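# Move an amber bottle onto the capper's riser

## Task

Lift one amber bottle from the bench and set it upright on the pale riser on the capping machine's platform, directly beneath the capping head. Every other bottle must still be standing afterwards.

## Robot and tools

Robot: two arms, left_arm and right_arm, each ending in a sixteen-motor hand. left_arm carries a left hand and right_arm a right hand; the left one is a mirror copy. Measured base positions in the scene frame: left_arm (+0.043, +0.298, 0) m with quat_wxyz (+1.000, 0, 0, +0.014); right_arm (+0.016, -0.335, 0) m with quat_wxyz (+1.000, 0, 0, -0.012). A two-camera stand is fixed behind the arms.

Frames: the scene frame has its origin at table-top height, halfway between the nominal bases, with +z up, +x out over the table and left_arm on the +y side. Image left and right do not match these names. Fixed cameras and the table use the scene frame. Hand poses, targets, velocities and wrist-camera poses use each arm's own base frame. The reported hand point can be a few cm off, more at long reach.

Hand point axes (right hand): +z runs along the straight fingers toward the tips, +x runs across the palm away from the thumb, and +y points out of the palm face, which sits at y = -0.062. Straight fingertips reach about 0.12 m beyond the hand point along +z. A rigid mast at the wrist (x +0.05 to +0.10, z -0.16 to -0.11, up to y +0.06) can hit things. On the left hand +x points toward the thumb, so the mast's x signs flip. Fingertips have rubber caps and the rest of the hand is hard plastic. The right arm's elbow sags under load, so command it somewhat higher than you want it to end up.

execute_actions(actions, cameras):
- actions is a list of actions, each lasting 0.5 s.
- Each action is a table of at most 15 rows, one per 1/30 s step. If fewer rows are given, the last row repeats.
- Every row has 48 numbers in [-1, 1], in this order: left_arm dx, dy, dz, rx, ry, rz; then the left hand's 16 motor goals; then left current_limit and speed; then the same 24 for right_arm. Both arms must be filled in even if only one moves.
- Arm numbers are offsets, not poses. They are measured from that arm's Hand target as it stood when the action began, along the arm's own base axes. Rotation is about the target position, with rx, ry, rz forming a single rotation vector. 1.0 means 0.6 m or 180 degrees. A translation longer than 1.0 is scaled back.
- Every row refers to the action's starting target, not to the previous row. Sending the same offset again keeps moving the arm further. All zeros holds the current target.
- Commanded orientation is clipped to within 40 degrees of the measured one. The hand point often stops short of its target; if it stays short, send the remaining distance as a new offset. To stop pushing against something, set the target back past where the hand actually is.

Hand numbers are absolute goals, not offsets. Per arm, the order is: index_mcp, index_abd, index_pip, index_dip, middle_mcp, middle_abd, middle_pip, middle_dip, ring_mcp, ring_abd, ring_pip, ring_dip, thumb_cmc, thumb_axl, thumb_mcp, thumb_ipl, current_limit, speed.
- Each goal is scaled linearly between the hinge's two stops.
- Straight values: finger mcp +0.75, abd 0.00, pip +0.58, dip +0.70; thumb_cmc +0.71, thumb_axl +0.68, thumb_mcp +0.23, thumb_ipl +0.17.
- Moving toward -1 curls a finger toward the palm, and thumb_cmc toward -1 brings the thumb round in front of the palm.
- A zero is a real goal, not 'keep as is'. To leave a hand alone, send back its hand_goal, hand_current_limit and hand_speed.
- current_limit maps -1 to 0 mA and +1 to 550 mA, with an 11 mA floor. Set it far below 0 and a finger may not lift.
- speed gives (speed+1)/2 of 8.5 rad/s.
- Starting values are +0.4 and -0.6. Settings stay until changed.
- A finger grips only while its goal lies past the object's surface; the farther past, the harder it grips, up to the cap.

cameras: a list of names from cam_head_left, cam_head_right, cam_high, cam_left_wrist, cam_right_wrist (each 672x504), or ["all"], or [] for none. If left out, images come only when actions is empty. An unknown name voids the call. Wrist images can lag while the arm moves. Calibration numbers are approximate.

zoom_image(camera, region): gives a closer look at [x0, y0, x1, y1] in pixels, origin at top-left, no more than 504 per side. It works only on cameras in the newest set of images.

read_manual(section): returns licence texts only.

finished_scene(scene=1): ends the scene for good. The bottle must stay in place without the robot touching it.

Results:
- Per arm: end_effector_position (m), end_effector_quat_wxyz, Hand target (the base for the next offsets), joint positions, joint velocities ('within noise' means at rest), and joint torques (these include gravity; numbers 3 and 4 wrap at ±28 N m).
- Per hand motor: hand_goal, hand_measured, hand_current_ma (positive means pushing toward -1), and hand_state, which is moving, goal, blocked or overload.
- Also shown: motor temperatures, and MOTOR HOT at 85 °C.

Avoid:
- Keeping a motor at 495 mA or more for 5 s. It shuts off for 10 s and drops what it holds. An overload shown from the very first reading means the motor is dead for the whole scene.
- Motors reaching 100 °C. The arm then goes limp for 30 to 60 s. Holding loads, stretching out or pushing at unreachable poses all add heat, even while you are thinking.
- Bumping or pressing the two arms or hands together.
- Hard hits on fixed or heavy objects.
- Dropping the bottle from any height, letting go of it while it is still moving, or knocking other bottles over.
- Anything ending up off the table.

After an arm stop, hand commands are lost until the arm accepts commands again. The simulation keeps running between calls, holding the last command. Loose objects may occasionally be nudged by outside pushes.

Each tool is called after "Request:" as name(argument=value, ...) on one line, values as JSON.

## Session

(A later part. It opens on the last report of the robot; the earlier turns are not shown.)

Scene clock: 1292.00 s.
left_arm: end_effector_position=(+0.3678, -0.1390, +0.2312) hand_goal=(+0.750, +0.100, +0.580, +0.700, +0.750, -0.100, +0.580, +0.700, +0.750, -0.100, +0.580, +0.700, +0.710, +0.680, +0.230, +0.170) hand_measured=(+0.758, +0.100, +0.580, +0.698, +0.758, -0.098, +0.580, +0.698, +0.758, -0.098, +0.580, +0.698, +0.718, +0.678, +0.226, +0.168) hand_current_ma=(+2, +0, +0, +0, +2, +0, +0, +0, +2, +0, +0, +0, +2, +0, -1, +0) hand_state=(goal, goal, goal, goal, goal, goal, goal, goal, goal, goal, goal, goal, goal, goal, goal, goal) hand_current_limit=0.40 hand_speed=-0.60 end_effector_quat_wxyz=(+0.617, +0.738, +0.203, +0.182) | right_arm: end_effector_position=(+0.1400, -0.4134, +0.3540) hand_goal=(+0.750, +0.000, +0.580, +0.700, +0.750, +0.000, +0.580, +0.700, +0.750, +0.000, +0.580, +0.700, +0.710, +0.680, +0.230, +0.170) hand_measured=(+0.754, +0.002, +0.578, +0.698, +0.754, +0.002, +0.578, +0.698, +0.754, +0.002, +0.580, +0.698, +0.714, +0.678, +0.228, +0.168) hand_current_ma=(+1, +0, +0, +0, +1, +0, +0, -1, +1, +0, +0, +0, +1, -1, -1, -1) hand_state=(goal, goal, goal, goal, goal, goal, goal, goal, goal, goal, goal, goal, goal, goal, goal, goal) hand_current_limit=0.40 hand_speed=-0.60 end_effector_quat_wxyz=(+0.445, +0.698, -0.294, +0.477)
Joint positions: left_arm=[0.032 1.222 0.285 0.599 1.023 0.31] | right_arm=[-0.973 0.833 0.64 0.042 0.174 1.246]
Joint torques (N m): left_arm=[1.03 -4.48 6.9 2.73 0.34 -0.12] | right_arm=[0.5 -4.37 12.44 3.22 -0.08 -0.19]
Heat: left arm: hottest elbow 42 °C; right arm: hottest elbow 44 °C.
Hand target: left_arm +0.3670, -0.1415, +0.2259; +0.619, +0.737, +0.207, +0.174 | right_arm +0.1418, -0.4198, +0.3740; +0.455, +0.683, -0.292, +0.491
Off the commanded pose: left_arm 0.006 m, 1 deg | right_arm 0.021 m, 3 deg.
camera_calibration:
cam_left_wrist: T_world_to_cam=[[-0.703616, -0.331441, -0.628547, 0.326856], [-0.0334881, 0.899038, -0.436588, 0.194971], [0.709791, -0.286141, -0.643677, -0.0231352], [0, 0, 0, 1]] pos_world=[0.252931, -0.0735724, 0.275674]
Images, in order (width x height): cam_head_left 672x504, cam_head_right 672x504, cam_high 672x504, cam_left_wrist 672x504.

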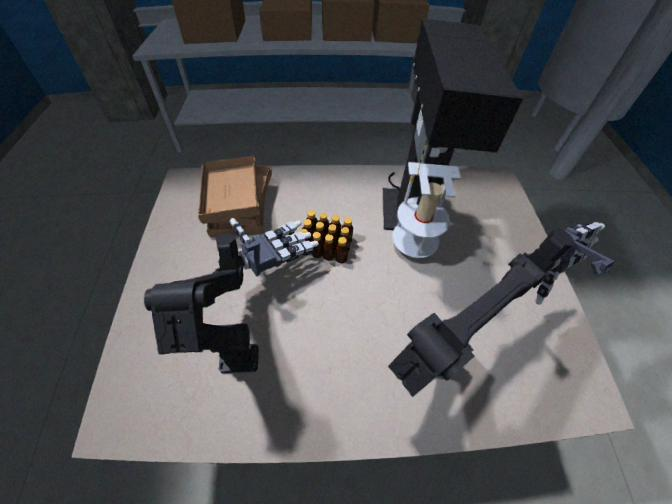

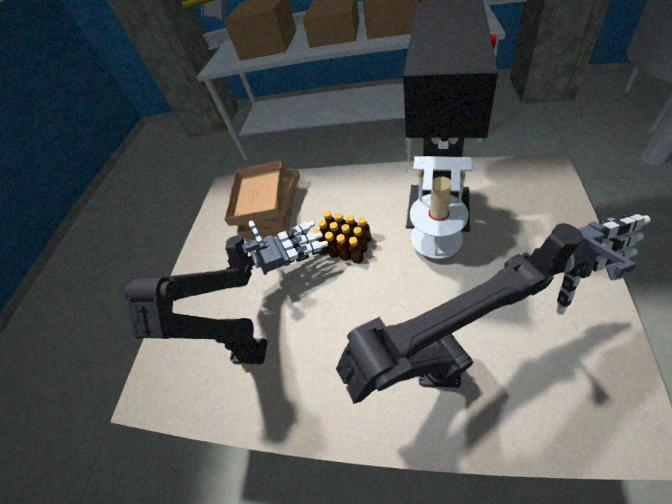

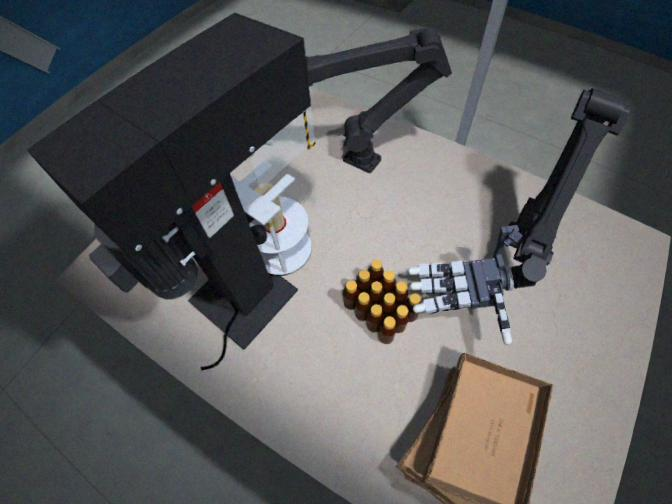

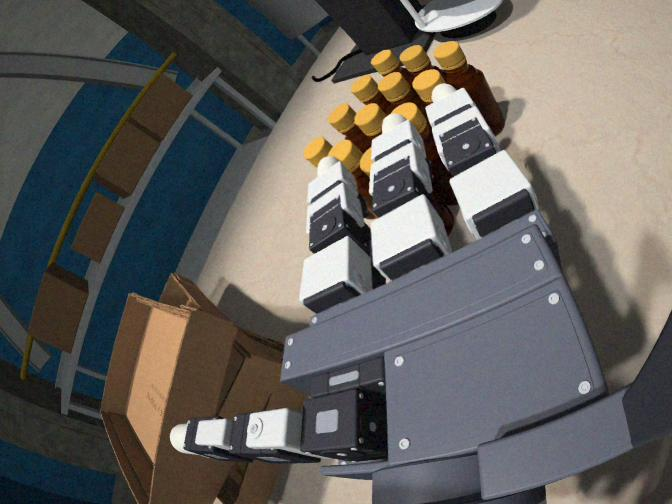

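Request:
execute_actions(actions=[[[-0.005,-0.0017,-0.0235,0,0,0,0.75,0.1,0.58,0.7,0.75,-0.1,0.58,0.7,0.75,-0.1,0.58,0.7,0.71,0.68,0.23,0.17,0.4,-0.6,0,0,0,0,0,0,0.75,0,0.58,0.7,0.75,0,0.58,0.7,0.75,0,0.58,0.7,0.71,0.68,0.23,0.17,0.4,-0.6]],[[0,0,-0.0235,0,0,0,0.75,0.1,0.58,0.7,0.75,-0.1,0.58,0.7,0.75,-0.1,0.58,0.7,0.71,0.68,0.23,0.17,0.4,-0.6,0,0,0,0,0,0,0.75,0,0.58,0.7,0.75,0,0.58,0.7,0.75,0,0.58,0.7,0.71,0.68,0.23,0.17,0.4,-0.6]]], cameras=["cam_head_left","cam_head_right","cam_high","cam_left_wrist"])

Request:
zoom_image(camera="cam_high", region=[375, 250, 455, 320])

Request:
zoom_image(camera="cam_head_left", region=[270, 200, 350, 270])

Request:
zoom_image(camera="cam_left_wrist", region=[300, 60, 560, 260])

Request:
zoom_image(camera="cam_head_right", region=[270, 200, 350, 270])

Scene clock: 1344.00 s.
left_arm: end_effector_position=(+0.3656, -0.1401, +0.2029) hand_goal=(+0.750, +0.100, +0.580, +0.700, +0.750, -0.100, +0.580, +0.700, +0.750, -0.100, +0.580, +0.700, +0.710, +0.680, +0.230, +0.170) hand_measured=(+0.758, +0.100, +0.580, +0.698, +0.758, -0.098, +0.580, +0.698, +0.758, -0.098, +0.580, +0.698, +0.718, +0.678, +0.226, +0.168) hand_current_ma=(+2, +0, +0, +0, +2, +0, +0, +0, +2, +0, +0, +0, +2, +0, -1, +0) hand_state=(goal, goal, goal, goal, goal, goal, goal, goal, goal, goal, goal, goal, goal, goal, goal, goal) hand_current_limit=0.40 hand_speed=-0.60 end_effector_quat_wxyz=(+0.617, +0.738, +0.202, +0.182) | right_arm: end_effector_position=(+0.1400, -0.4134, +0.3540) hand_goal=(+0.750, +0.000, +0.580, +0.700, +0.750, +0.000, +0.580, +0.700, +0.750, +0.000, +0.580, +0.700, +0.710, +0.680, +0.230, +0.170) hand_measured=(+0.754, +0.002, +0.578, +0.698, +0.754, +0.002, +0.578, +0.698, +0.754, +0.002, +0.580, +0.698, +0.714, +0.678, +0.228, +0.168) hand_current_ma=(+1, +0, +0, +0, +1, +0, +0, -1, +1, +0, +0, +0, +1, -1, -1, -1) hand_state=(goal, goal, goal, goal, goal, goal, goal, goal, goal, goal, goal, goal, goal, goal, goal, goal) hand_current_limit=0.40 hand_speed=-0.60 end_effector_quat_wxyz=(+0.445, +0.698, -0.294, +0.477)
Joint positions: left_arm=[0.028 1.364 0.253 0.779 1.019 0.306] | right_arm=[-0.973 0.833 0.64 0.042 0.174 1.246]
Joint torques (N m): left_arm=[1.03 -5.36 5.52 2.78 0.34 -0.11] | right_arm=[0.32 -4.48 12.42 3.23 -0.08 -0.2]
Heat: left arm: hottest elbow 40 °C; right arm: hottest elbow 44 °C.
Hand target: left_arm +0.3640, -0.1425, +0.1977; +0.619, +0.737, +0.207, +0.175 | right_arm +0.1418, -0.4198, +0.3740; +0.455, +0.683, -0.292, +0.491
Off the commanded pose: left_arm 0.006 m, 1 deg | right_arm 0.021 m, 3 deg.
camera_calibration:
cam_left_wrist: T_world_to_cam=[[-0.702125, -0.332152, -0.629838, 0.306653], [-0.0329471, 0.898744, -0.437234, 0.18335], [0.711291, -0.286242, -0.641974, -0.0410232], [0, 0, 0, 1]] pos_world=[0.250529, -0.0746721, 0.246973]
Images, in order (width x height): cam_head_left 672x504, cam_head_right 672x504, cam_high 672x504, cam_left_wrist 672x504.

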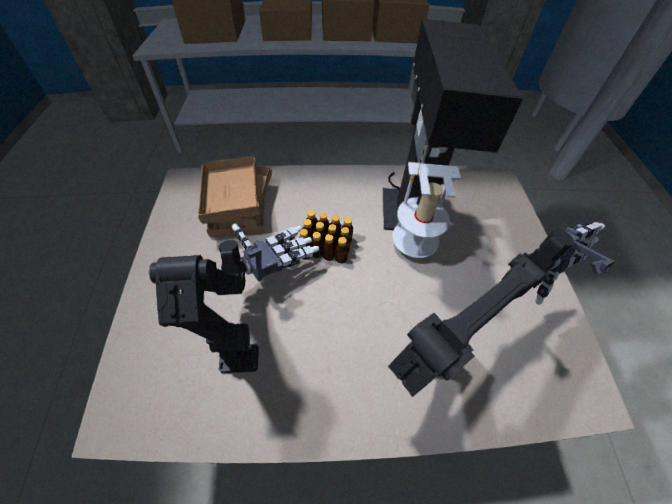

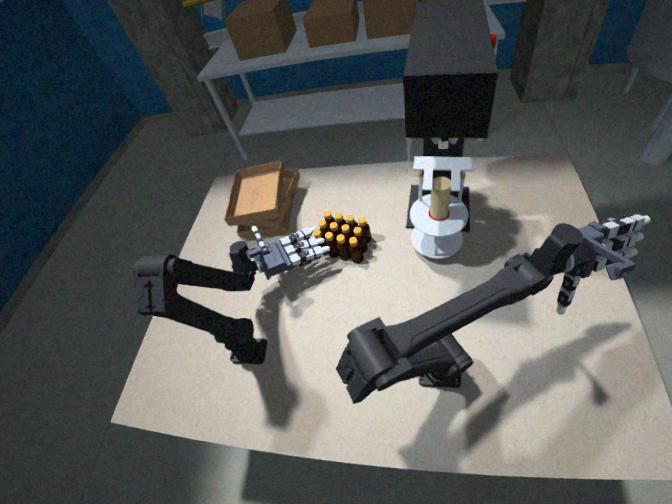

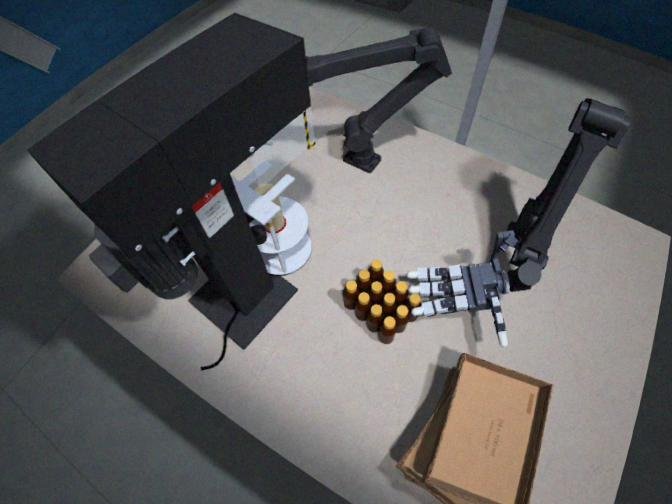

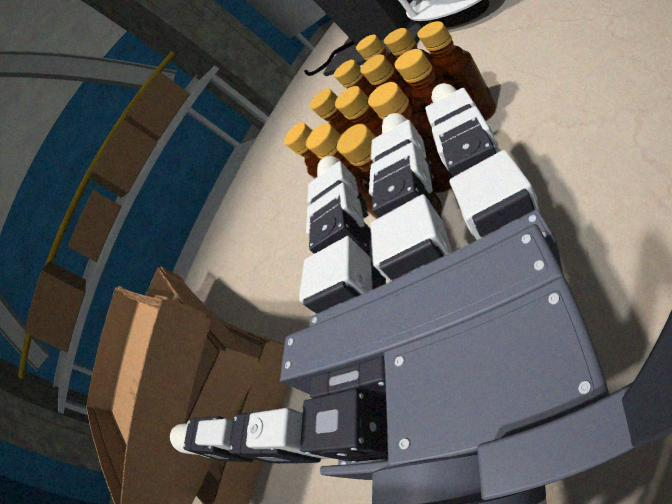

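Scaled by 6.300 from the camera's 672x504 image, which has a finer 960x720 frame.

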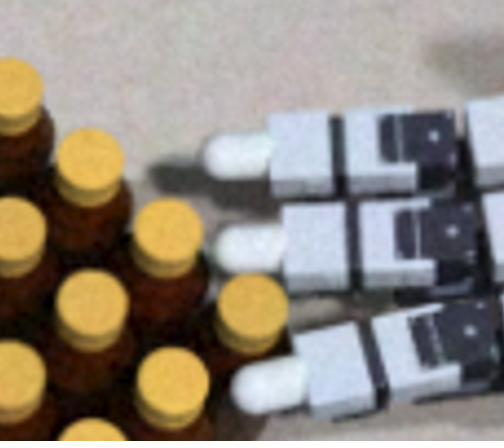

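Scaled by 6.300 from the camera's 672x504 image, which has a finer 960x720 frame.

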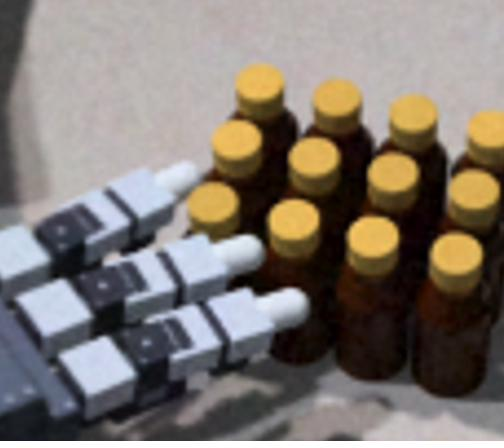

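Scaled by 1.938 from the camera's 672x504 image, which has a finer 960x720 frame.

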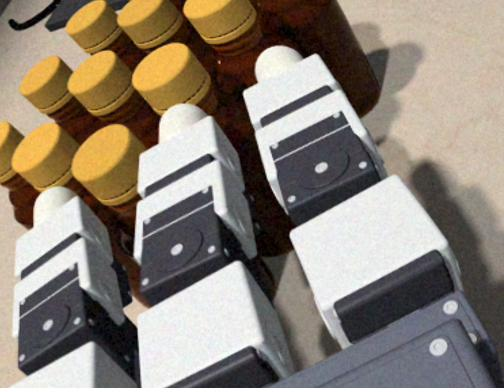

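Scaled by 6.300 from the camera's 672x504 image, which has a finer 960x720 frame.

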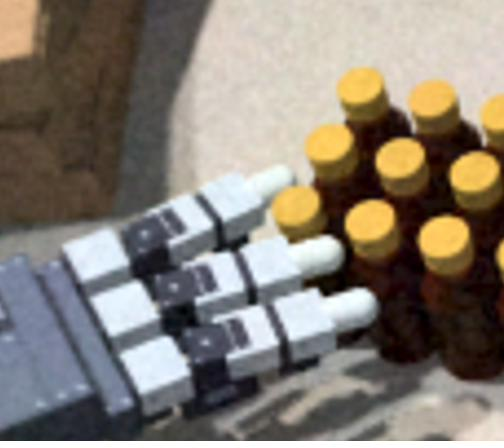

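Request:
execute_actions(actions=[[[0,0,0,0,0,0,0.75,-0.05,0.58,0.7,0.75,0.05,0.58,0.7,0.75,-0.1,0.58,0.7,0.71,0.68,0.23,0.17,0.4,-0.95,0,0,0,0,0,0,0.75,0,0.58,0.7,0.75,0,0.58,0.7,0.75,0,0.58,0.7,0.71,0.68,0.23,0.17,0.4,-0.6]],[[0,0,0,0,0,0,0.75,-0.05,0.58,0.7,0.75,0.05,0.58,0.7,0.75,-0.1,0.58,0.7,0.71,0.68,0.23,0.17,0.4,-0.95,0,0,0,0,0,0,0.75,0,0.58,0.7,0.75,0,0.58,0.7,0.75,0,0.58,0.7,0.71,0.68,0.23,0.17,0.4,-0.6]]], cameras=["cam_left_wrist","cam_high"])

Request:
zoom_image(camera="cam_left_wrist", region=[300, 60, 560, 260])

Request:
zoom_image(camera="cam_high", region=[375, 250, 455, 320])

Scene clock: 1369.47 s.
left_arm: end_effector_position=(+0.3657, -0.1401, +0.2026) hand_goal=(+0.750, -0.050, +0.580, +0.700, +0.750, +0.050, +0.580, +0.700, +0.750, -0.100, +0.580, +0.700, +0.710, +0.680, +0.230, +0.170) hand_measured=(+0.758, +0.018, +0.580, +0.698, +0.758, -0.016, +0.580, +0.698, +0.758, -0.098, +0.580, +0.698, +0.718, +0.678, +0.226, +0.168) hand_current_ma=(+2, +78, +0, +0, +2, -75, +0, +0, +2, +0, +0, +0, +2, +0, -1, +0) hand_state=(goal, blocked, goal, goal, goal, blocked, goal, goal, goal, goal, goal, goal, goal, goal, goal, goal) hand_current_limit=0.40 hand_speed=-0.95 end_effector_quat_wxyz=(+0.617, +0.738, +0.203, +0.182) | right_arm: end_effector_position=(+0.1400, -0.4134, +0.3540) hand_goal=(+0.750, +0.000, +0.580, +0.700, +0.750, +0.000, +0.580, +0.700, +0.750, +0.000, +0.580, +0.700, +0.710, +0.680, +0.230, +0.170) hand_measured=(+0.754, +0.002, +0.578, +0.698, +0.754, +0.002, +0.578, +0.698, +0.754, +0.002, +0.580, +0.698, +0.714, +0.678, +0.228, +0.168) hand_current_ma=(+1, +0, +0, +0, +1, +0, +0, -1, +1, +0, +0, +0, +1, -1, -1, -1) hand_state=(goal, goal, goal, goal, goal, goal, goal, goal, goal, goal, goal, goal, goal, goal, goal, goal) hand_current_limit=0.40 hand_speed=-0.60 end_effector_quat_wxyz=(+0.445, +0.698, -0.294, +0.477)
Joint positions: left_arm=[0.028 1.365 0.253 0.779 1.019 0.305] | right_arm=[-0.973 0.833 0.64 0.042 0.174 1.246]
Joint torques (N m): left_arm=[1.08 -5.3 5.5 2.8 0.35 -0.12] | right_arm=[0.15 -4.19 12.42 3.21 -0.09 -0.21]
Heat: left arm: hottest elbow 39 °C; right arm: hottest elbow 44 °C.
Hand target: left_arm +0.3640, -0.1426, +0.1976; +0.619, +0.737, +0.207, +0.174 | right_arm +0.1418, -0.4198, +0.3740; +0.455, +0.683, -0.292, +0.491
Off the commanded pose: left_arm 0.006 m, 1 deg | right_arm 0.021 m, 3 deg.
camera_calibration:
cam_left_wrist: T_world_to_cam=[[-0.702734, -0.332462, -0.628994, 0.306549], [-0.0335511, 0.898602, -0.437481, 0.183601], [0.710661, -0.28633, -0.642633, -0.0408735], [0, 0, 0, 1]] pos_world=[0.25063, -0.0747719, 0.246873]
Images, in order (width x height): cam_high 672x504, cam_left_wrist 672x504.

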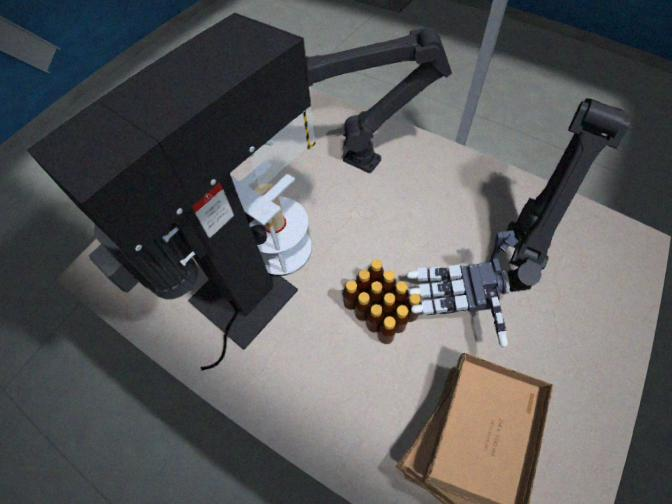

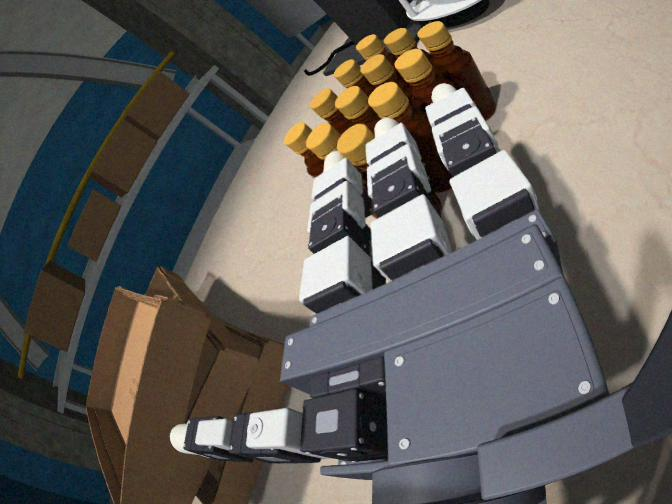

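Scaled by 1.938 from the camera's 672x504 image, which has a finer 960x720 frame.

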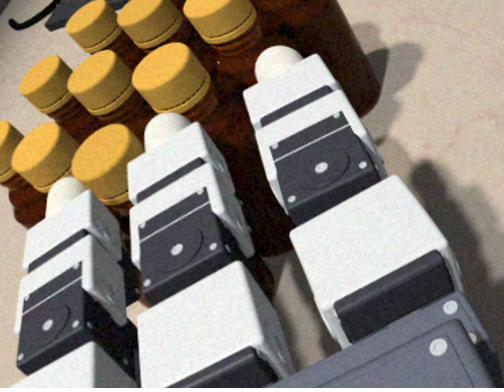

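Scaled by 6.300 from the camera's 672x504 image, which has a finer 960x720 frame.

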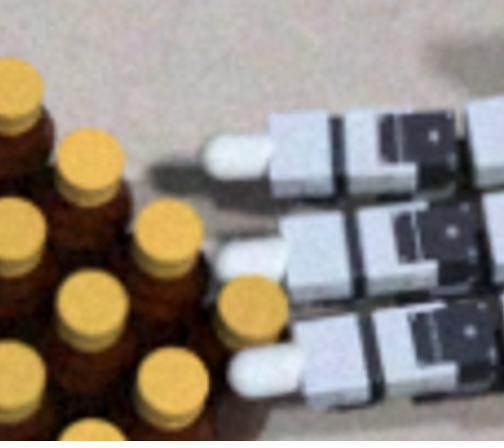

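Request:
execute_actions(actions=[[[0,0,0,0,0,0,0.75,-0.28,0.58,0.7,0.75,0.28,0.58,0.7,0.75,-0.1,0.58,0.7,0.71,0.68,0.23,0.17,0.4,-0.9,0,0,0,0,0,0,0.75,0,0.58,0.7,0.75,0,0.58,0.7,0.75,0,0.58,0.7,0.71,0.68,0.23,0.17,0.4,-0.6]],[[0,0,0,0,0,0,0.75,-0.28,0.58,0.7,0.75,0.28,0.58,0.7,0.75,-0.1,0.58,0.7,0.71,0.68,0.23,0.17,0.4,-0.9,0,0,0,0,0,0,0.75,0,0.58,0.7,0.75,0,0.58,0.7,0.75,0,0.58,0.7,0.71,0.68,0.23,0.17,0.4,-0.6]]], cameras=["cam_left_wrist"])

Request:
zoom_image(camera="cam_left_wrist", region=[300, 60, 560, 260])

Scene clock: 1383.77 s.
left_arm: end_effector_position=(+0.3657, -0.1401, +0.2026) hand_goal=(+0.750, -0.280, +0.580, +0.700, +0.750, +0.280, +0.580, +0.700, +0.750, -0.100, +0.580, +0.700, +0.710, +0.680, +0.230, +0.170) hand_measured=(+0.758, +0.010, +0.580, +0.698, +0.758, -0.010, +0.580, +0.698, +0.758, -0.098, +0.580, +0.698, +0.718, +0.678, +0.226, +0.168) hand_current_ma=(+2, +385, +0, +0, +2, -385, +0, +0, +2, +0, +0, +0, +2, +0, -1, +0) hand_state=(goal, blocked, goal, goal, goal, blocked, goal, goal, goal, goal, goal, goal, goal, goal, goal, goal) hand_current_limit=0.40 hand_speed=-0.90 end_effector_quat_wxyz=(+0.617, +0.738, +0.203, +0.182) | right_arm: end_effector_position=(+0.1400, -0.4134, +0.3540) hand_goal=(+0.750, +0.000, +0.580, +0.700, +0.750, +0.000, +0.580, +0.700, +0.750, +0.000, +0.580, +0.700, +0.710, +0.680, +0.230, +0.170) hand_measured=(+0.754, +0.002, +0.578, +0.698, +0.754, +0.002, +0.578, +0.698, +0.754, +0.002, +0.580, +0.698, +0.714, +0.678, +0.228, +0.168) hand_current_ma=(+1, +0, +0, +0, +1, +0, +0, -1, +1, +0, +0, +0, +1, -1, -1, -1) hand_state=(goal, goal, goal, goal, goal, goal, goal, goal, goal, goal, goal, goal, goal, goal, goal, goal) hand_current_limit=0.40 hand_speed=-0.60 end_effector_quat_wxyz=(+0.445, +0.698, -0.294, +0.477)
Joint positions: left_arm=[0.028 1.365 0.253 0.779 1.019 0.305] | right_arm=[-0.973 0.833 0.64 0.042 0.174 1.246]
Joint torques (N m): left_arm=[1.14 -5.3 5.49 2.78 0.35 -0.12] | right_arm=[0.56 -4.66 12.41 3.23 -0.1 -0.2]
Heat: left arm: hottest elbow 39 °C; right arm: hottest elbow 44 °C.
Hand target: left_arm +0.3640, -0.1426, +0.1976; +0.619, +0.737, +0.207, +0.174 | right_arm +0.1418, -0.4198, +0.3740; +0.455, +0.683, -0.292, +0.491
Off the commanded pose: left_arm 0.006 m, 1 deg | right_arm 0.021 m, 3 deg.
camera_calibration:
cam_left_wrist: T_world_to_cam=[[-0.702734, -0.332462, -0.628994, 0.306549], [-0.0335511, 0.898602, -0.437481, 0.183601], [0.710661, -0.28633, -0.642633, -0.0408735], [0, 0, 0, 1]] pos_world=[0.25063, -0.0747719, 0.246873]
Images, in order (width x height): cam_left_wrist 672x504.

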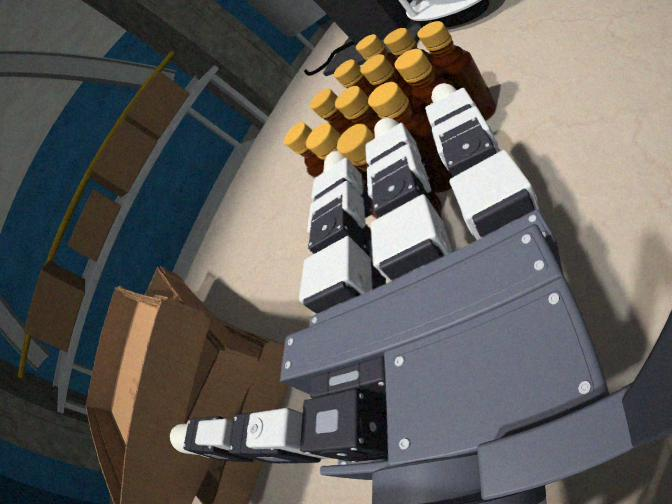

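Scaled by 1.938 from the camera's 672x504 image, which has a finer 960x720 frame.

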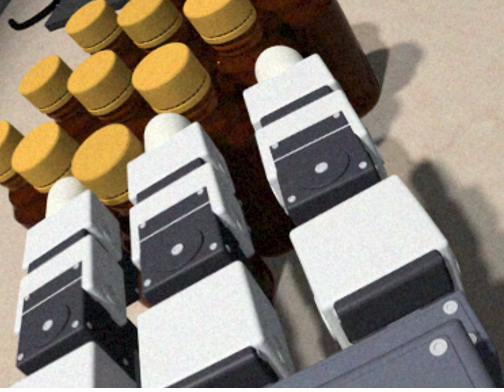

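Request:
execute_actions(actions=[[[0,0,0.035,0,0,0,0.75,-0.28,0.58,0.7,0.75,0.28,0.58,0.7,0.75,-0.1,0.58,0.7,0.71,0.68,0.23,0.17,0.4,-0.9,0,0,0,0,0,0,0.75,0,0.58,0.7,0.75,0,0.58,0.7,0.75,0,0.58,0.7,0.71,0.68,0.23,0.17,0.4,-0.6]],[[0,0,0.035,0,0,0,0.75,-0.28,0.58,0.7,0.75,0.28,0.58,0.7,0.75,-0.1,0.58,0.7,0.71,0.68,0.23,0.17,0.4,-0.9,0,0,0,0,0,0,0.75,0,0.58,0.7,0.75,0,0.58,0.7,0.75,0,0.58,0.7,0.71,0.68,0.23,0.17,0.4,-0.6]]], cameras=["cam_left_wrist","cam_high","cam_head_left"])

Request:
zoom_image(camera="cam_left_wrist", region=[300, 60, 560, 260])

Request:
zoom_image(camera="cam_high", region=[375, 250, 455, 320])

Request:
zoom_image(camera="cam_head_left", region=[270, 200, 350, 270])

Scene clock: 1396.57 s.
left_arm: end_effector_position=(+0.3588, -0.1398, +0.2203) hand_goal=(+0.750, -0.280, +0.580, +0.700, +0.750, +0.280, +0.580, +0.700, +0.750, -0.100, +0.580, +0.700, +0.710, +0.680, +0.230, +0.170) hand_measured=(+0.780, +0.010, +0.596, +0.706, +0.786, -0.008, +0.600, +0.706, +0.758, -0.098, +0.580, +0.698, +0.718, +0.678, +0.226, +0.168) hand_current_ma=(+26, +385, +8, +1, +36, -385, +11, +2, +2, +0, +0, +0, +2, +0, -1, +0) hand_state=(blocked, blocked, goal, goal, blocked, blocked, goal, goal, goal, goal, goal, goal, goal, goal, goal, goal) hand_current_limit=0.40 hand_speed=-0.90 end_effector_quat_wxyz=(+0.613, +0.740, +0.227, +0.159) | right_arm: end_effector_position=(+0.1400, -0.4134, +0.3540) hand_goal=(+0.750, +0.000, +0.580, +0.700, +0.750, +0.000, +0.580, +0.700, +0.750, +0.000, +0.580, +0.700, +0.710, +0.680, +0.230, +0.170) hand_measured=(+0.754, +0.002, +0.578, +0.698, +0.754, +0.002, +0.578, +0.698, +0.754, +0.002, +0.580, +0.698, +0.714, +0.678, +0.228, +0.168) hand_current_ma=(+1, +0, +0, +0, +1, +0, +0, -1, +1, +0, +0, +0, +1, -1, -1, -1) hand_state=(goal, goal, goal, goal, goal, goal, goal, goal, goal, goal, goal, goal, goal, goal, goal, goal) hand_current_limit=0.40 hand_speed=-0.60 end_effector_quat_wxyz=(+0.445, +0.698, -0.294, +0.477)
Joint positions: left_arm=[0.025 1.185 0.253 0.55 1.012 0.285] | right_arm=[-0.973 0.833 0.64 0.042 0.174 1.246]
Joint torques (N m): left_arm=[1.26 -7.12 10.09 1.96 0.67 0.07] | right_arm=[0.26 -4.25 12.44 3.25 -0.09 -0.19]
Motor temperatures (°C): left_arm=[24 30 38 26 23 25] | right_arm=[30 28 44 25 24 26]
Heat: left arm: hottest elbow 38 °C; right arm: hottest elbow 44 °C.
Hand target: left_arm +0.3639, -0.1425, +0.2398; +0.619, +0.737, +0.207, +0.175 | right_arm +0.1418, -0.4198, +0.3740; +0.455, +0.683, -0.292, +0.491
Off the commanded pose: left_arm 0.020 m, 3 deg | right_arm 0.021 m, 3 deg.
camera_calibration:
cam_left_wrist: T_world_to_cam=[[-0.740501, -0.343282, -0.577768, 0.313718], [-0.0692246, 0.894091, -0.442504, 0.204049], [0.668481, -0.287678, -0.685838, -0.0000760259], [0, 0, 0, 1]] pos_world=[0.246485, -0.0747667, 0.271497]
Images, in order (width x height): cam_head_left 672x504, cam_high 672x504, cam_left_wrist 672x504.

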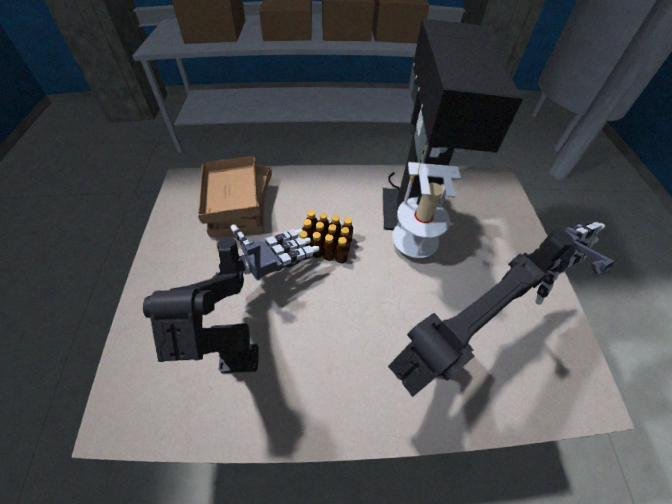

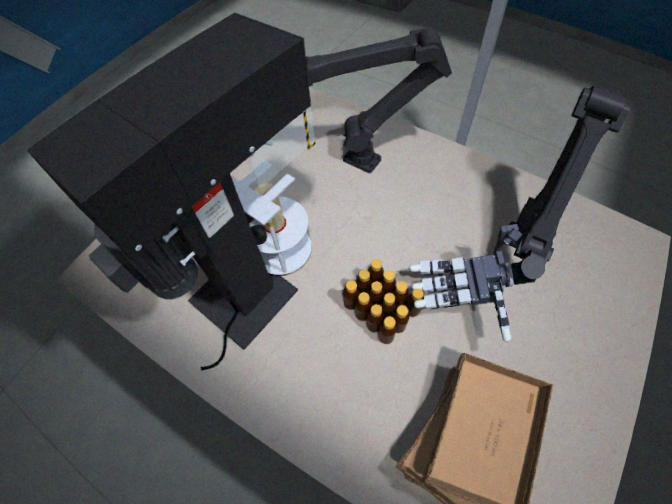

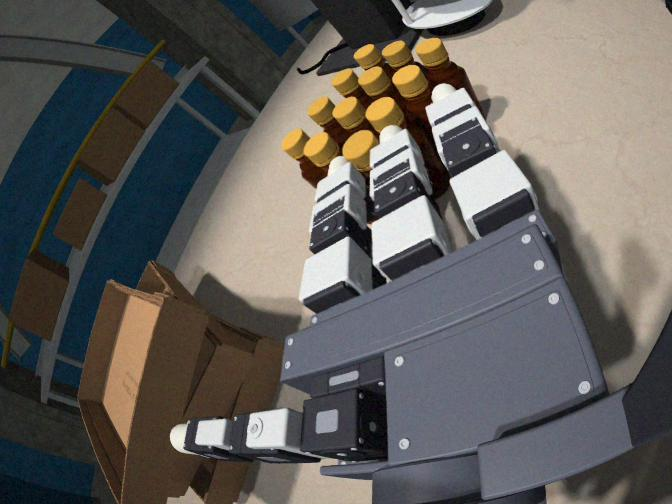

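Scaled by 1.938 from the camera's 672x504 image, which has a finer 960x720 frame.

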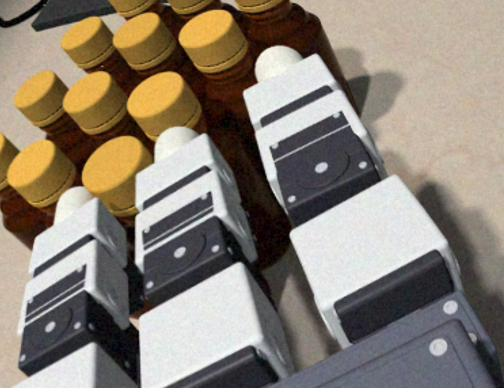

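Scaled by 6.300 from the camera's 672x504 image, which has a finer 960x720 frame.

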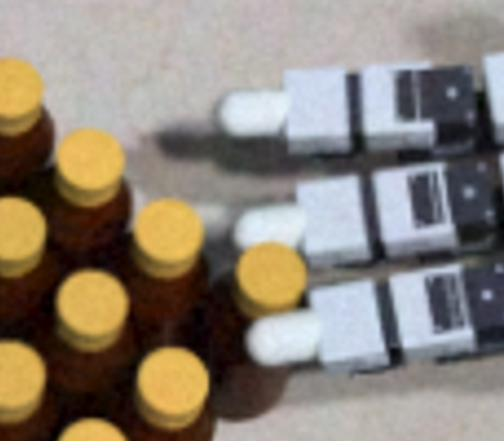

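Scaled by 6.300 from the camera's 672x504 image, which has a finer 960x720 frame.

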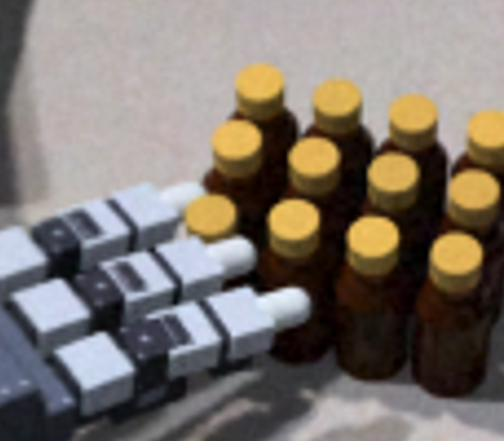

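Request:
execute_actions(actions=[[[0,0,0.06,0,0,0,0.75,-0.28,0.58,0.7,0.75,0.28,0.58,0.7,0.75,-0.1,0.58,0.7,0.71,0.68,0.23,0.17,0.4,-0.9,0,0,0,0,0,0,0.75,0,0.58,0.7,0.75,0,0.58,0.7,0.75,0,0.58,0.7,0.71,0.68,0.23,0.17,0.4,-0.6]],[[0,0,0.06,0,0,0,0.75,-0.28,0.58,0.7,0.75,0.28,0.58,0.7,0.75,-0.1,0.58,0.7,0.71,0.68,0.23,0.17,0.4,-0.9,0,0,0,0,0,0,0.75,0,0.58,0.7,0.75,0,0.58,0.7,0.75,0,0.58,0.7,0.71,0.68,0.23,0.17,0.4,-0.6]],[[0,0,0.06,0,0,0,0.75,-0.28,0.58,0.7,0.75,0.28,0.58,0.7,0.75,-0.1,0.58,0.7,0.71,0.68,0.23,0.17,0.4,-0.9,0,0,0,0,0,0,0.75,0,0.58,0.7,0.75,0,0.58,0.7,0.75,0,0.58,0.7,0.71,0.68,0.23,0.17,0.4,-0.6]]], cameras=["cam_left_wrist","cam_high","cam_head_left","cam_head_right"])

Request:
zoom_image(camera="cam_left_wrist", region=[300, 60, 560, 260])

Request:
zoom_image(camera="cam_high", region=[375, 230, 475, 330])

Request:
zoom_image(camera="cam_head_left", region=[260, 190, 350, 270])

Scene clock: 1443.43 s.
left_arm: end_effector_position=(+0.3545, -0.1397, +0.3062) hand_goal=(+0.750, -0.280, +0.580, +0.700, +0.750, +0.280, +0.580, +0.700, +0.750, -0.100, +0.580, +0.700, +0.710, +0.680, +0.230, +0.170) hand_measured=(+0.782, +0.010, +0.598, +0.706, +0.792, -0.008, +0.604, +0.708, +0.758, -0.098, +0.580, +0.698, +0.718, +0.678, +0.226, +0.168) hand_current_ma=(+30, +385, +9, +1, +48, -385, +15, +2, +2, +0, +0, +0, +2, +0, -1, +0) hand_state=(blocked, blocked, goal, goal, blocked, blocked, blocked, goal, goal, goal, goal, goal, goal, goal, goal, goal) hand_current_limit=0.40 hand_speed=-0.90 end_effector_quat_wxyz=(+0.611, +0.740, +0.240, +0.144) | right_arm: end_effector_position=(+0.1400, -0.4134, +0.3540) hand_goal=(+0.750, +0.000, +0.580, +0.700, +0.750, +0.000, +0.580, +0.700, +0.750, +0.000, +0.580, +0.700, +0.710, +0.680, +0.230, +0.170) hand_measured=(+0.754, +0.002, +0.578, +0.698, +0.754, +0.002, +0.578, +0.698, +0.754, +0.002, +0.580, +0.698, +0.714, +0.678, +0.228, +0.168) hand_current_ma=(+1, +0, +0, +0, +1, +0, +0, -1, +1, +0, +0, +0, +1, -1, -1, -1) hand_state=(goal, goal, goal, goal, goal, goal, goal, goal, goal, goal, goal, goal, goal, goal, goal, goal) hand_current_limit=0.40 hand_speed=-0.60 end_effector_quat_wxyz=(+0.445, +0.698, -0.294, +0.477)
Joint positions: left_arm=[0.023 0.843 0.391 0.042 1.01 0.271] | right_arm=[-0.973 0.833 0.64 0.042 0.174 1.246]
Joint torques (N m): left_arm=[1.55 -3.49 16.58 1.98 0.86 0.24] | right_arm=[0.38 -4.25 12.45 3.26 -0.1 -0.22]
Motor temperatures (°C): left_arm=[24 30 44 26 24 25] | right_arm=[30 28 44 25 24 26]
Heat: left arm: hottest elbow 44 °C; right arm: hottest elbow 44 °C.
Hand target: left_arm +0.3639, -0.1425, +0.3475; +0.619, +0.737, +0.208, +0.174 | right_arm +0.1418, -0.4198, +0.3740; +0.455, +0.683, -0.292, +0.491
Off the commanded pose: left_arm 0.043 m, 5 deg | right_arm 0.021 m, 3 deg.
camera_calibration:
cam_left_wrist: T_world_to_cam=[[-0.761452, -0.349198, -0.546124, 0.357131], [-0.0888882, 0.890786, -0.445645, 0.249222], [0.642098, -0.290793, -0.709331, 0.0778282], [0, 0, 0, 1]] pos_world=[0.244118, -0.0746615, 0.361308]
Images, in order (width x height): cam_head_left 672x504, cam_head_right 672x504, cam_high 672x504, cam_left_wrist 672x504.

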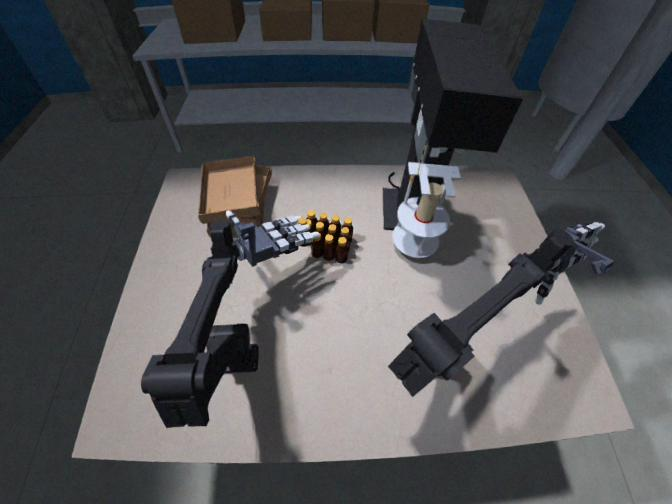

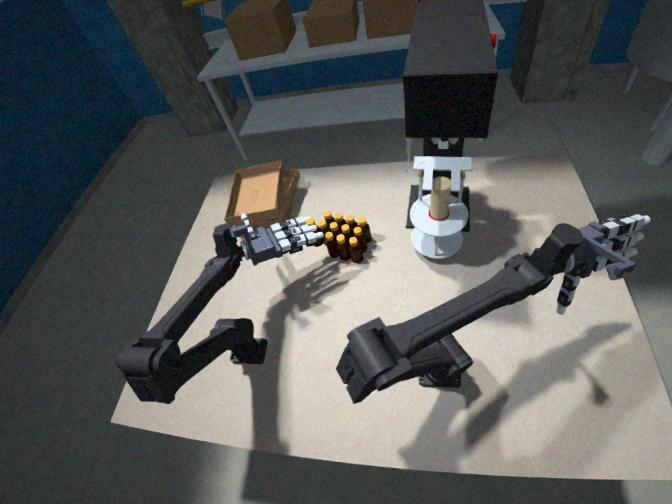

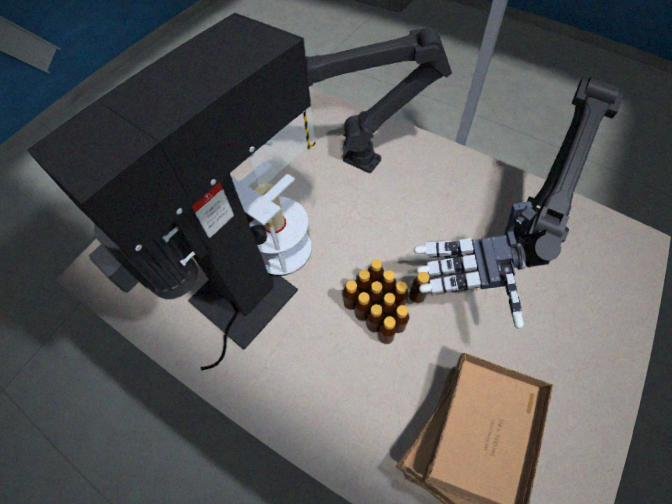

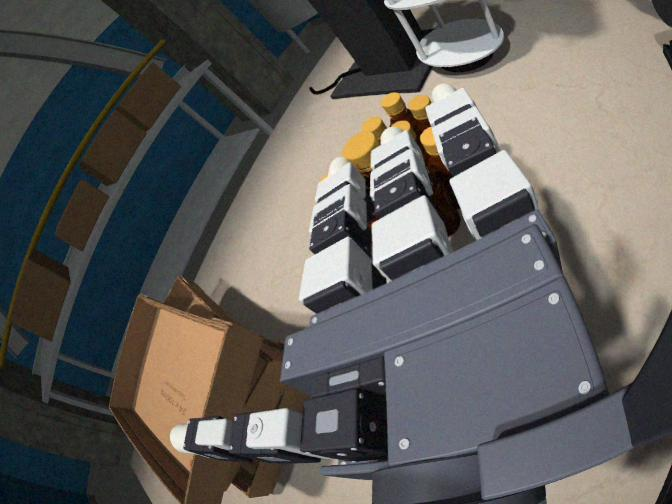

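Scaled by 1.938 from the camera's 672x504 image, which has a finer 960x720 frame.

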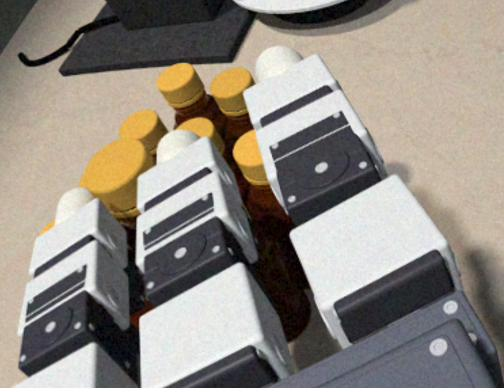

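Scaled by 5.040 from the camera's 672x504 image, which has a finer 960x720 frame.

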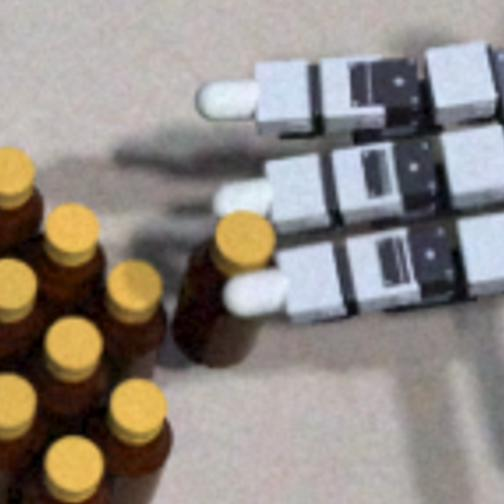

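Scaled by 5.600 from the camera's 672x504 image, which has a finer 960x720 frame.

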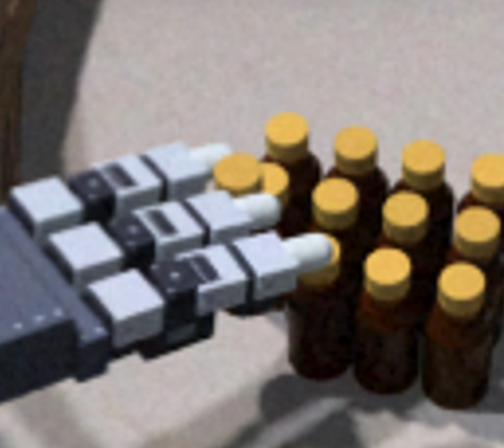

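Request:
execute_actions(actions=[[[0,0,0.0833,0,0,0.01,0.75,-0.28,0.58,0.7,0.75,0.28,0.58,0.7,0.75,-0.1,0.58,0.7,0.71,0.68,0.23,0.17,0.4,-0.9,0,0,0,0,0,0,0.75,0,0.58,0.7,0.75,0,0.58,0.7,0.75,0,0.58,0.7,0.71,0.68,0.23,0.17,0.4,-0.6]],[[-0.033,-0.05,0.0833,0,0,0.02,0.75,-0.28,0.58,0.7,0.75,0.28,0.58,0.7,0.75,-0.1,0.58,0.7,0.71,0.68,0.23,0.17,0.4,-0.9,0,0,0,0,0,0,0.75,0,0.58,0.7,0.75,0,0.58,0.7,0.75,0,0.58,0.7,0.71,0.68,0.23,0.17,0.4,-0.6]],[[-0.05,-0.1,0.0833,0,0,0.02,0.75,-0.28,0.58,0.7,0.75,0.28,0.58,0.7,0.75,-0.1,0.58,0.7,0.71,0.68,0.23,0.17,0.4,-0.9,0,0,0,0,0,0,0.75,0,0.58,0.7,0.75,0,0.58,0.7,0.75,0,0.58,0.7,0.71,0.68,0.23,0.17,0.4,-0.6]],[[-0.058,-0.112,0.0833,0,0,0.025,0.75,-0.28,0.58,0.7,0.75,0.28,0.58,0.7,0.75,-0.1,0.58,0.7,0.71,0.68,0.23,0.17,0.4,-0.9,0,0,0,0,0,0,0.75,0,0.58,0.7,0.75,0,0.58,0.7,0.75,0,0.58,0.7,0.71,0.68,0.23,0.17,0.4,-0.6]]], cameras=["cam_left_wrist","cam_high","cam_head_left","cam_head_right"])

Request:
zoom_image(camera="cam_left_wrist", region=[240, 0, 640, 260])

Request:
zoom_image(camera="cam_high", region=[355, 130, 505, 280])

Scene clock: 1498.87 s.
left_arm: end_effector_position=(+0.2836, -0.3034, +0.4864) hand_goal=(+0.750, -0.280, +0.580, +0.700, +0.750, +0.280, +0.580, +0.700, +0.750, -0.100, +0.580, +0.700, +0.710, +0.680, +0.230, +0.170) hand_measured=(+0.760, +0.010, +0.582, +0.700, +0.818, +0.020, +0.620, +0.716, +0.758, -0.098, +0.580, +0.698, +0.718, +0.678, +0.228, +0.168) hand_current_ma=(+4, +385, +0, +0, +108, -385, +39, +8, +2, +0, +0, +0, +2, +0, +0, +0) hand_state=(goal, blocked, goal, goal, blocked, blocked, blocked, goal, goal, goal, goal, goal, goal, goal, goal, goal) hand_current_limit=0.40 hand_speed=-0.90 end_effector_quat_wxyz=(+0.556, +0.738, +0.299, +0.239) | right_arm: end_effector_position=(+0.1400, -0.4134, +0.3540) hand_goal=(+0.750, +0.000, +0.580, +0.700, +0.750, +0.000, +0.580, +0.700, +0.750, +0.000, +0.580, +0.700, +0.710, +0.680, +0.230, +0.170) hand_measured=(+0.754, +0.002, +0.578, +0.698, +0.754, +0.002, +0.578, +0.698, +0.754, +0.002, +0.580, +0.698, +0.714, +0.678, +0.228, +0.168) hand_current_ma=(+1, +0, +0, +0, +1, +0, +0, -1, +1, +0, +0, +0, +1, -1, -1, -1) hand_state=(goal, goal, goal, goal, goal, goal, goal, goal, goal, goal, goal, goal, goal, goal, goal, goal) hand_current_limit=0.40 hand_speed=-0.60 end_effector_quat_wxyz=(+0.445, +0.698, -0.294, +0.477)
Joint positions: left_arm=[-0.941 0.704 0.818 -0.388 -0.155 -0.023] | right_arm=[-0.973 0.833 0.64 0.042 0.174 1.246]
Joint torques (N m): left_arm=[1.2 -3.55 19.23 2.76 -0.08 0.01] | right_arm=[0.38 -4.42 12.41 3.23 -0.07 -0.19]
Motor temperatures (°C): left_arm=[24 29 59 26 24 25] | right_arm=[30 28 45 25 24 26]
Heat: left arm: hottest elbow 59 °C; right arm: hottest elbow 45 °C.
Hand target: left_arm +0.2794, -0.2997, +0.5476; +0.594, +0.708, +0.293, +0.246 | right_arm +0.1418, -0.4198, +0.3740; +0.455, +0.683, -0.292, +0.491
Off the commanded pose: left_arm 0.061 m, 6 deg | right_arm 0.021 m, 3 deg.
camera_calibration:
cam_left_wrist: T_world_to_cam=[[-0.648889, -0.442497, -0.618982, 0.319625], [-0.268954, 0.894378, -0.357424, 0.478193], [0.711763, -0.0654509, -0.699364, 0.247348], [0, 0, 0, 1]] pos_world=[0.159959, -0.270063, 0.541746]
Images, in order (width x height): cam_head_left 672x504, cam_head_right 672x504, cam_high 672x504, cam_left_wrist 672x504.

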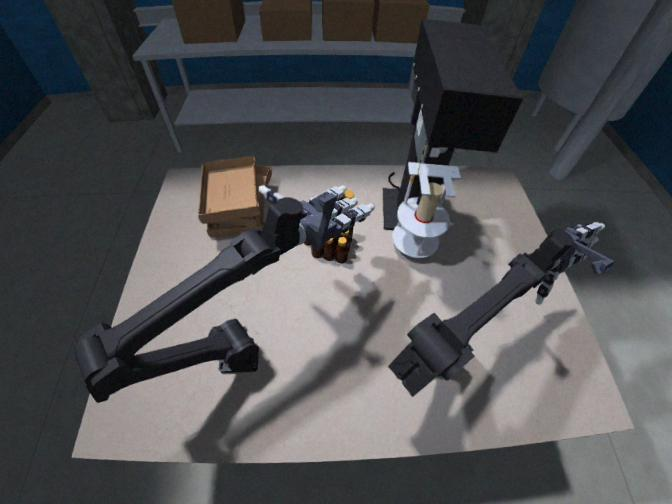

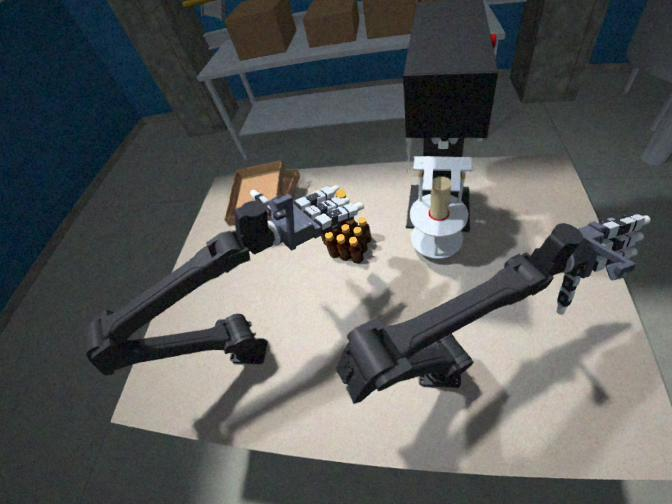

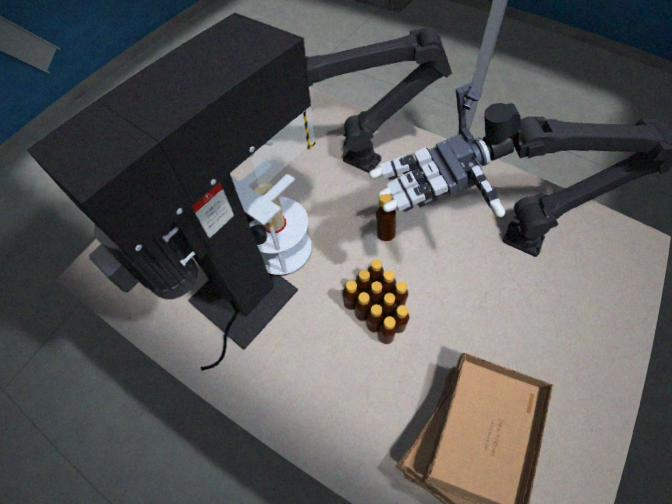

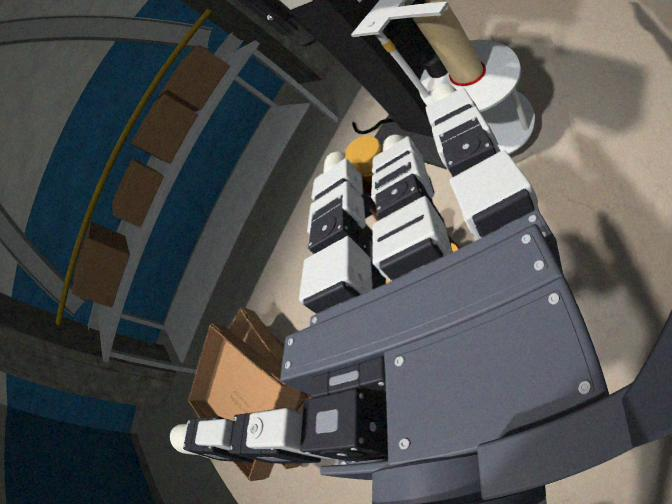

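Scaled by 1.260 from the camera's 672x504 image, which has a finer 960x720 frame.

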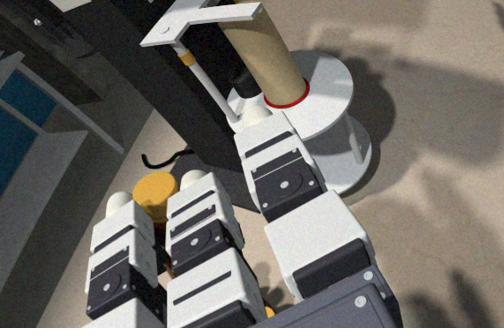

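Scaled by 3.360 from the camera's 672x504 image, which has a finer 960x720 frame.

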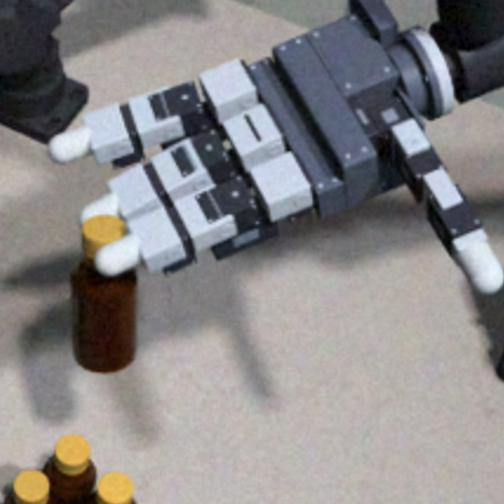

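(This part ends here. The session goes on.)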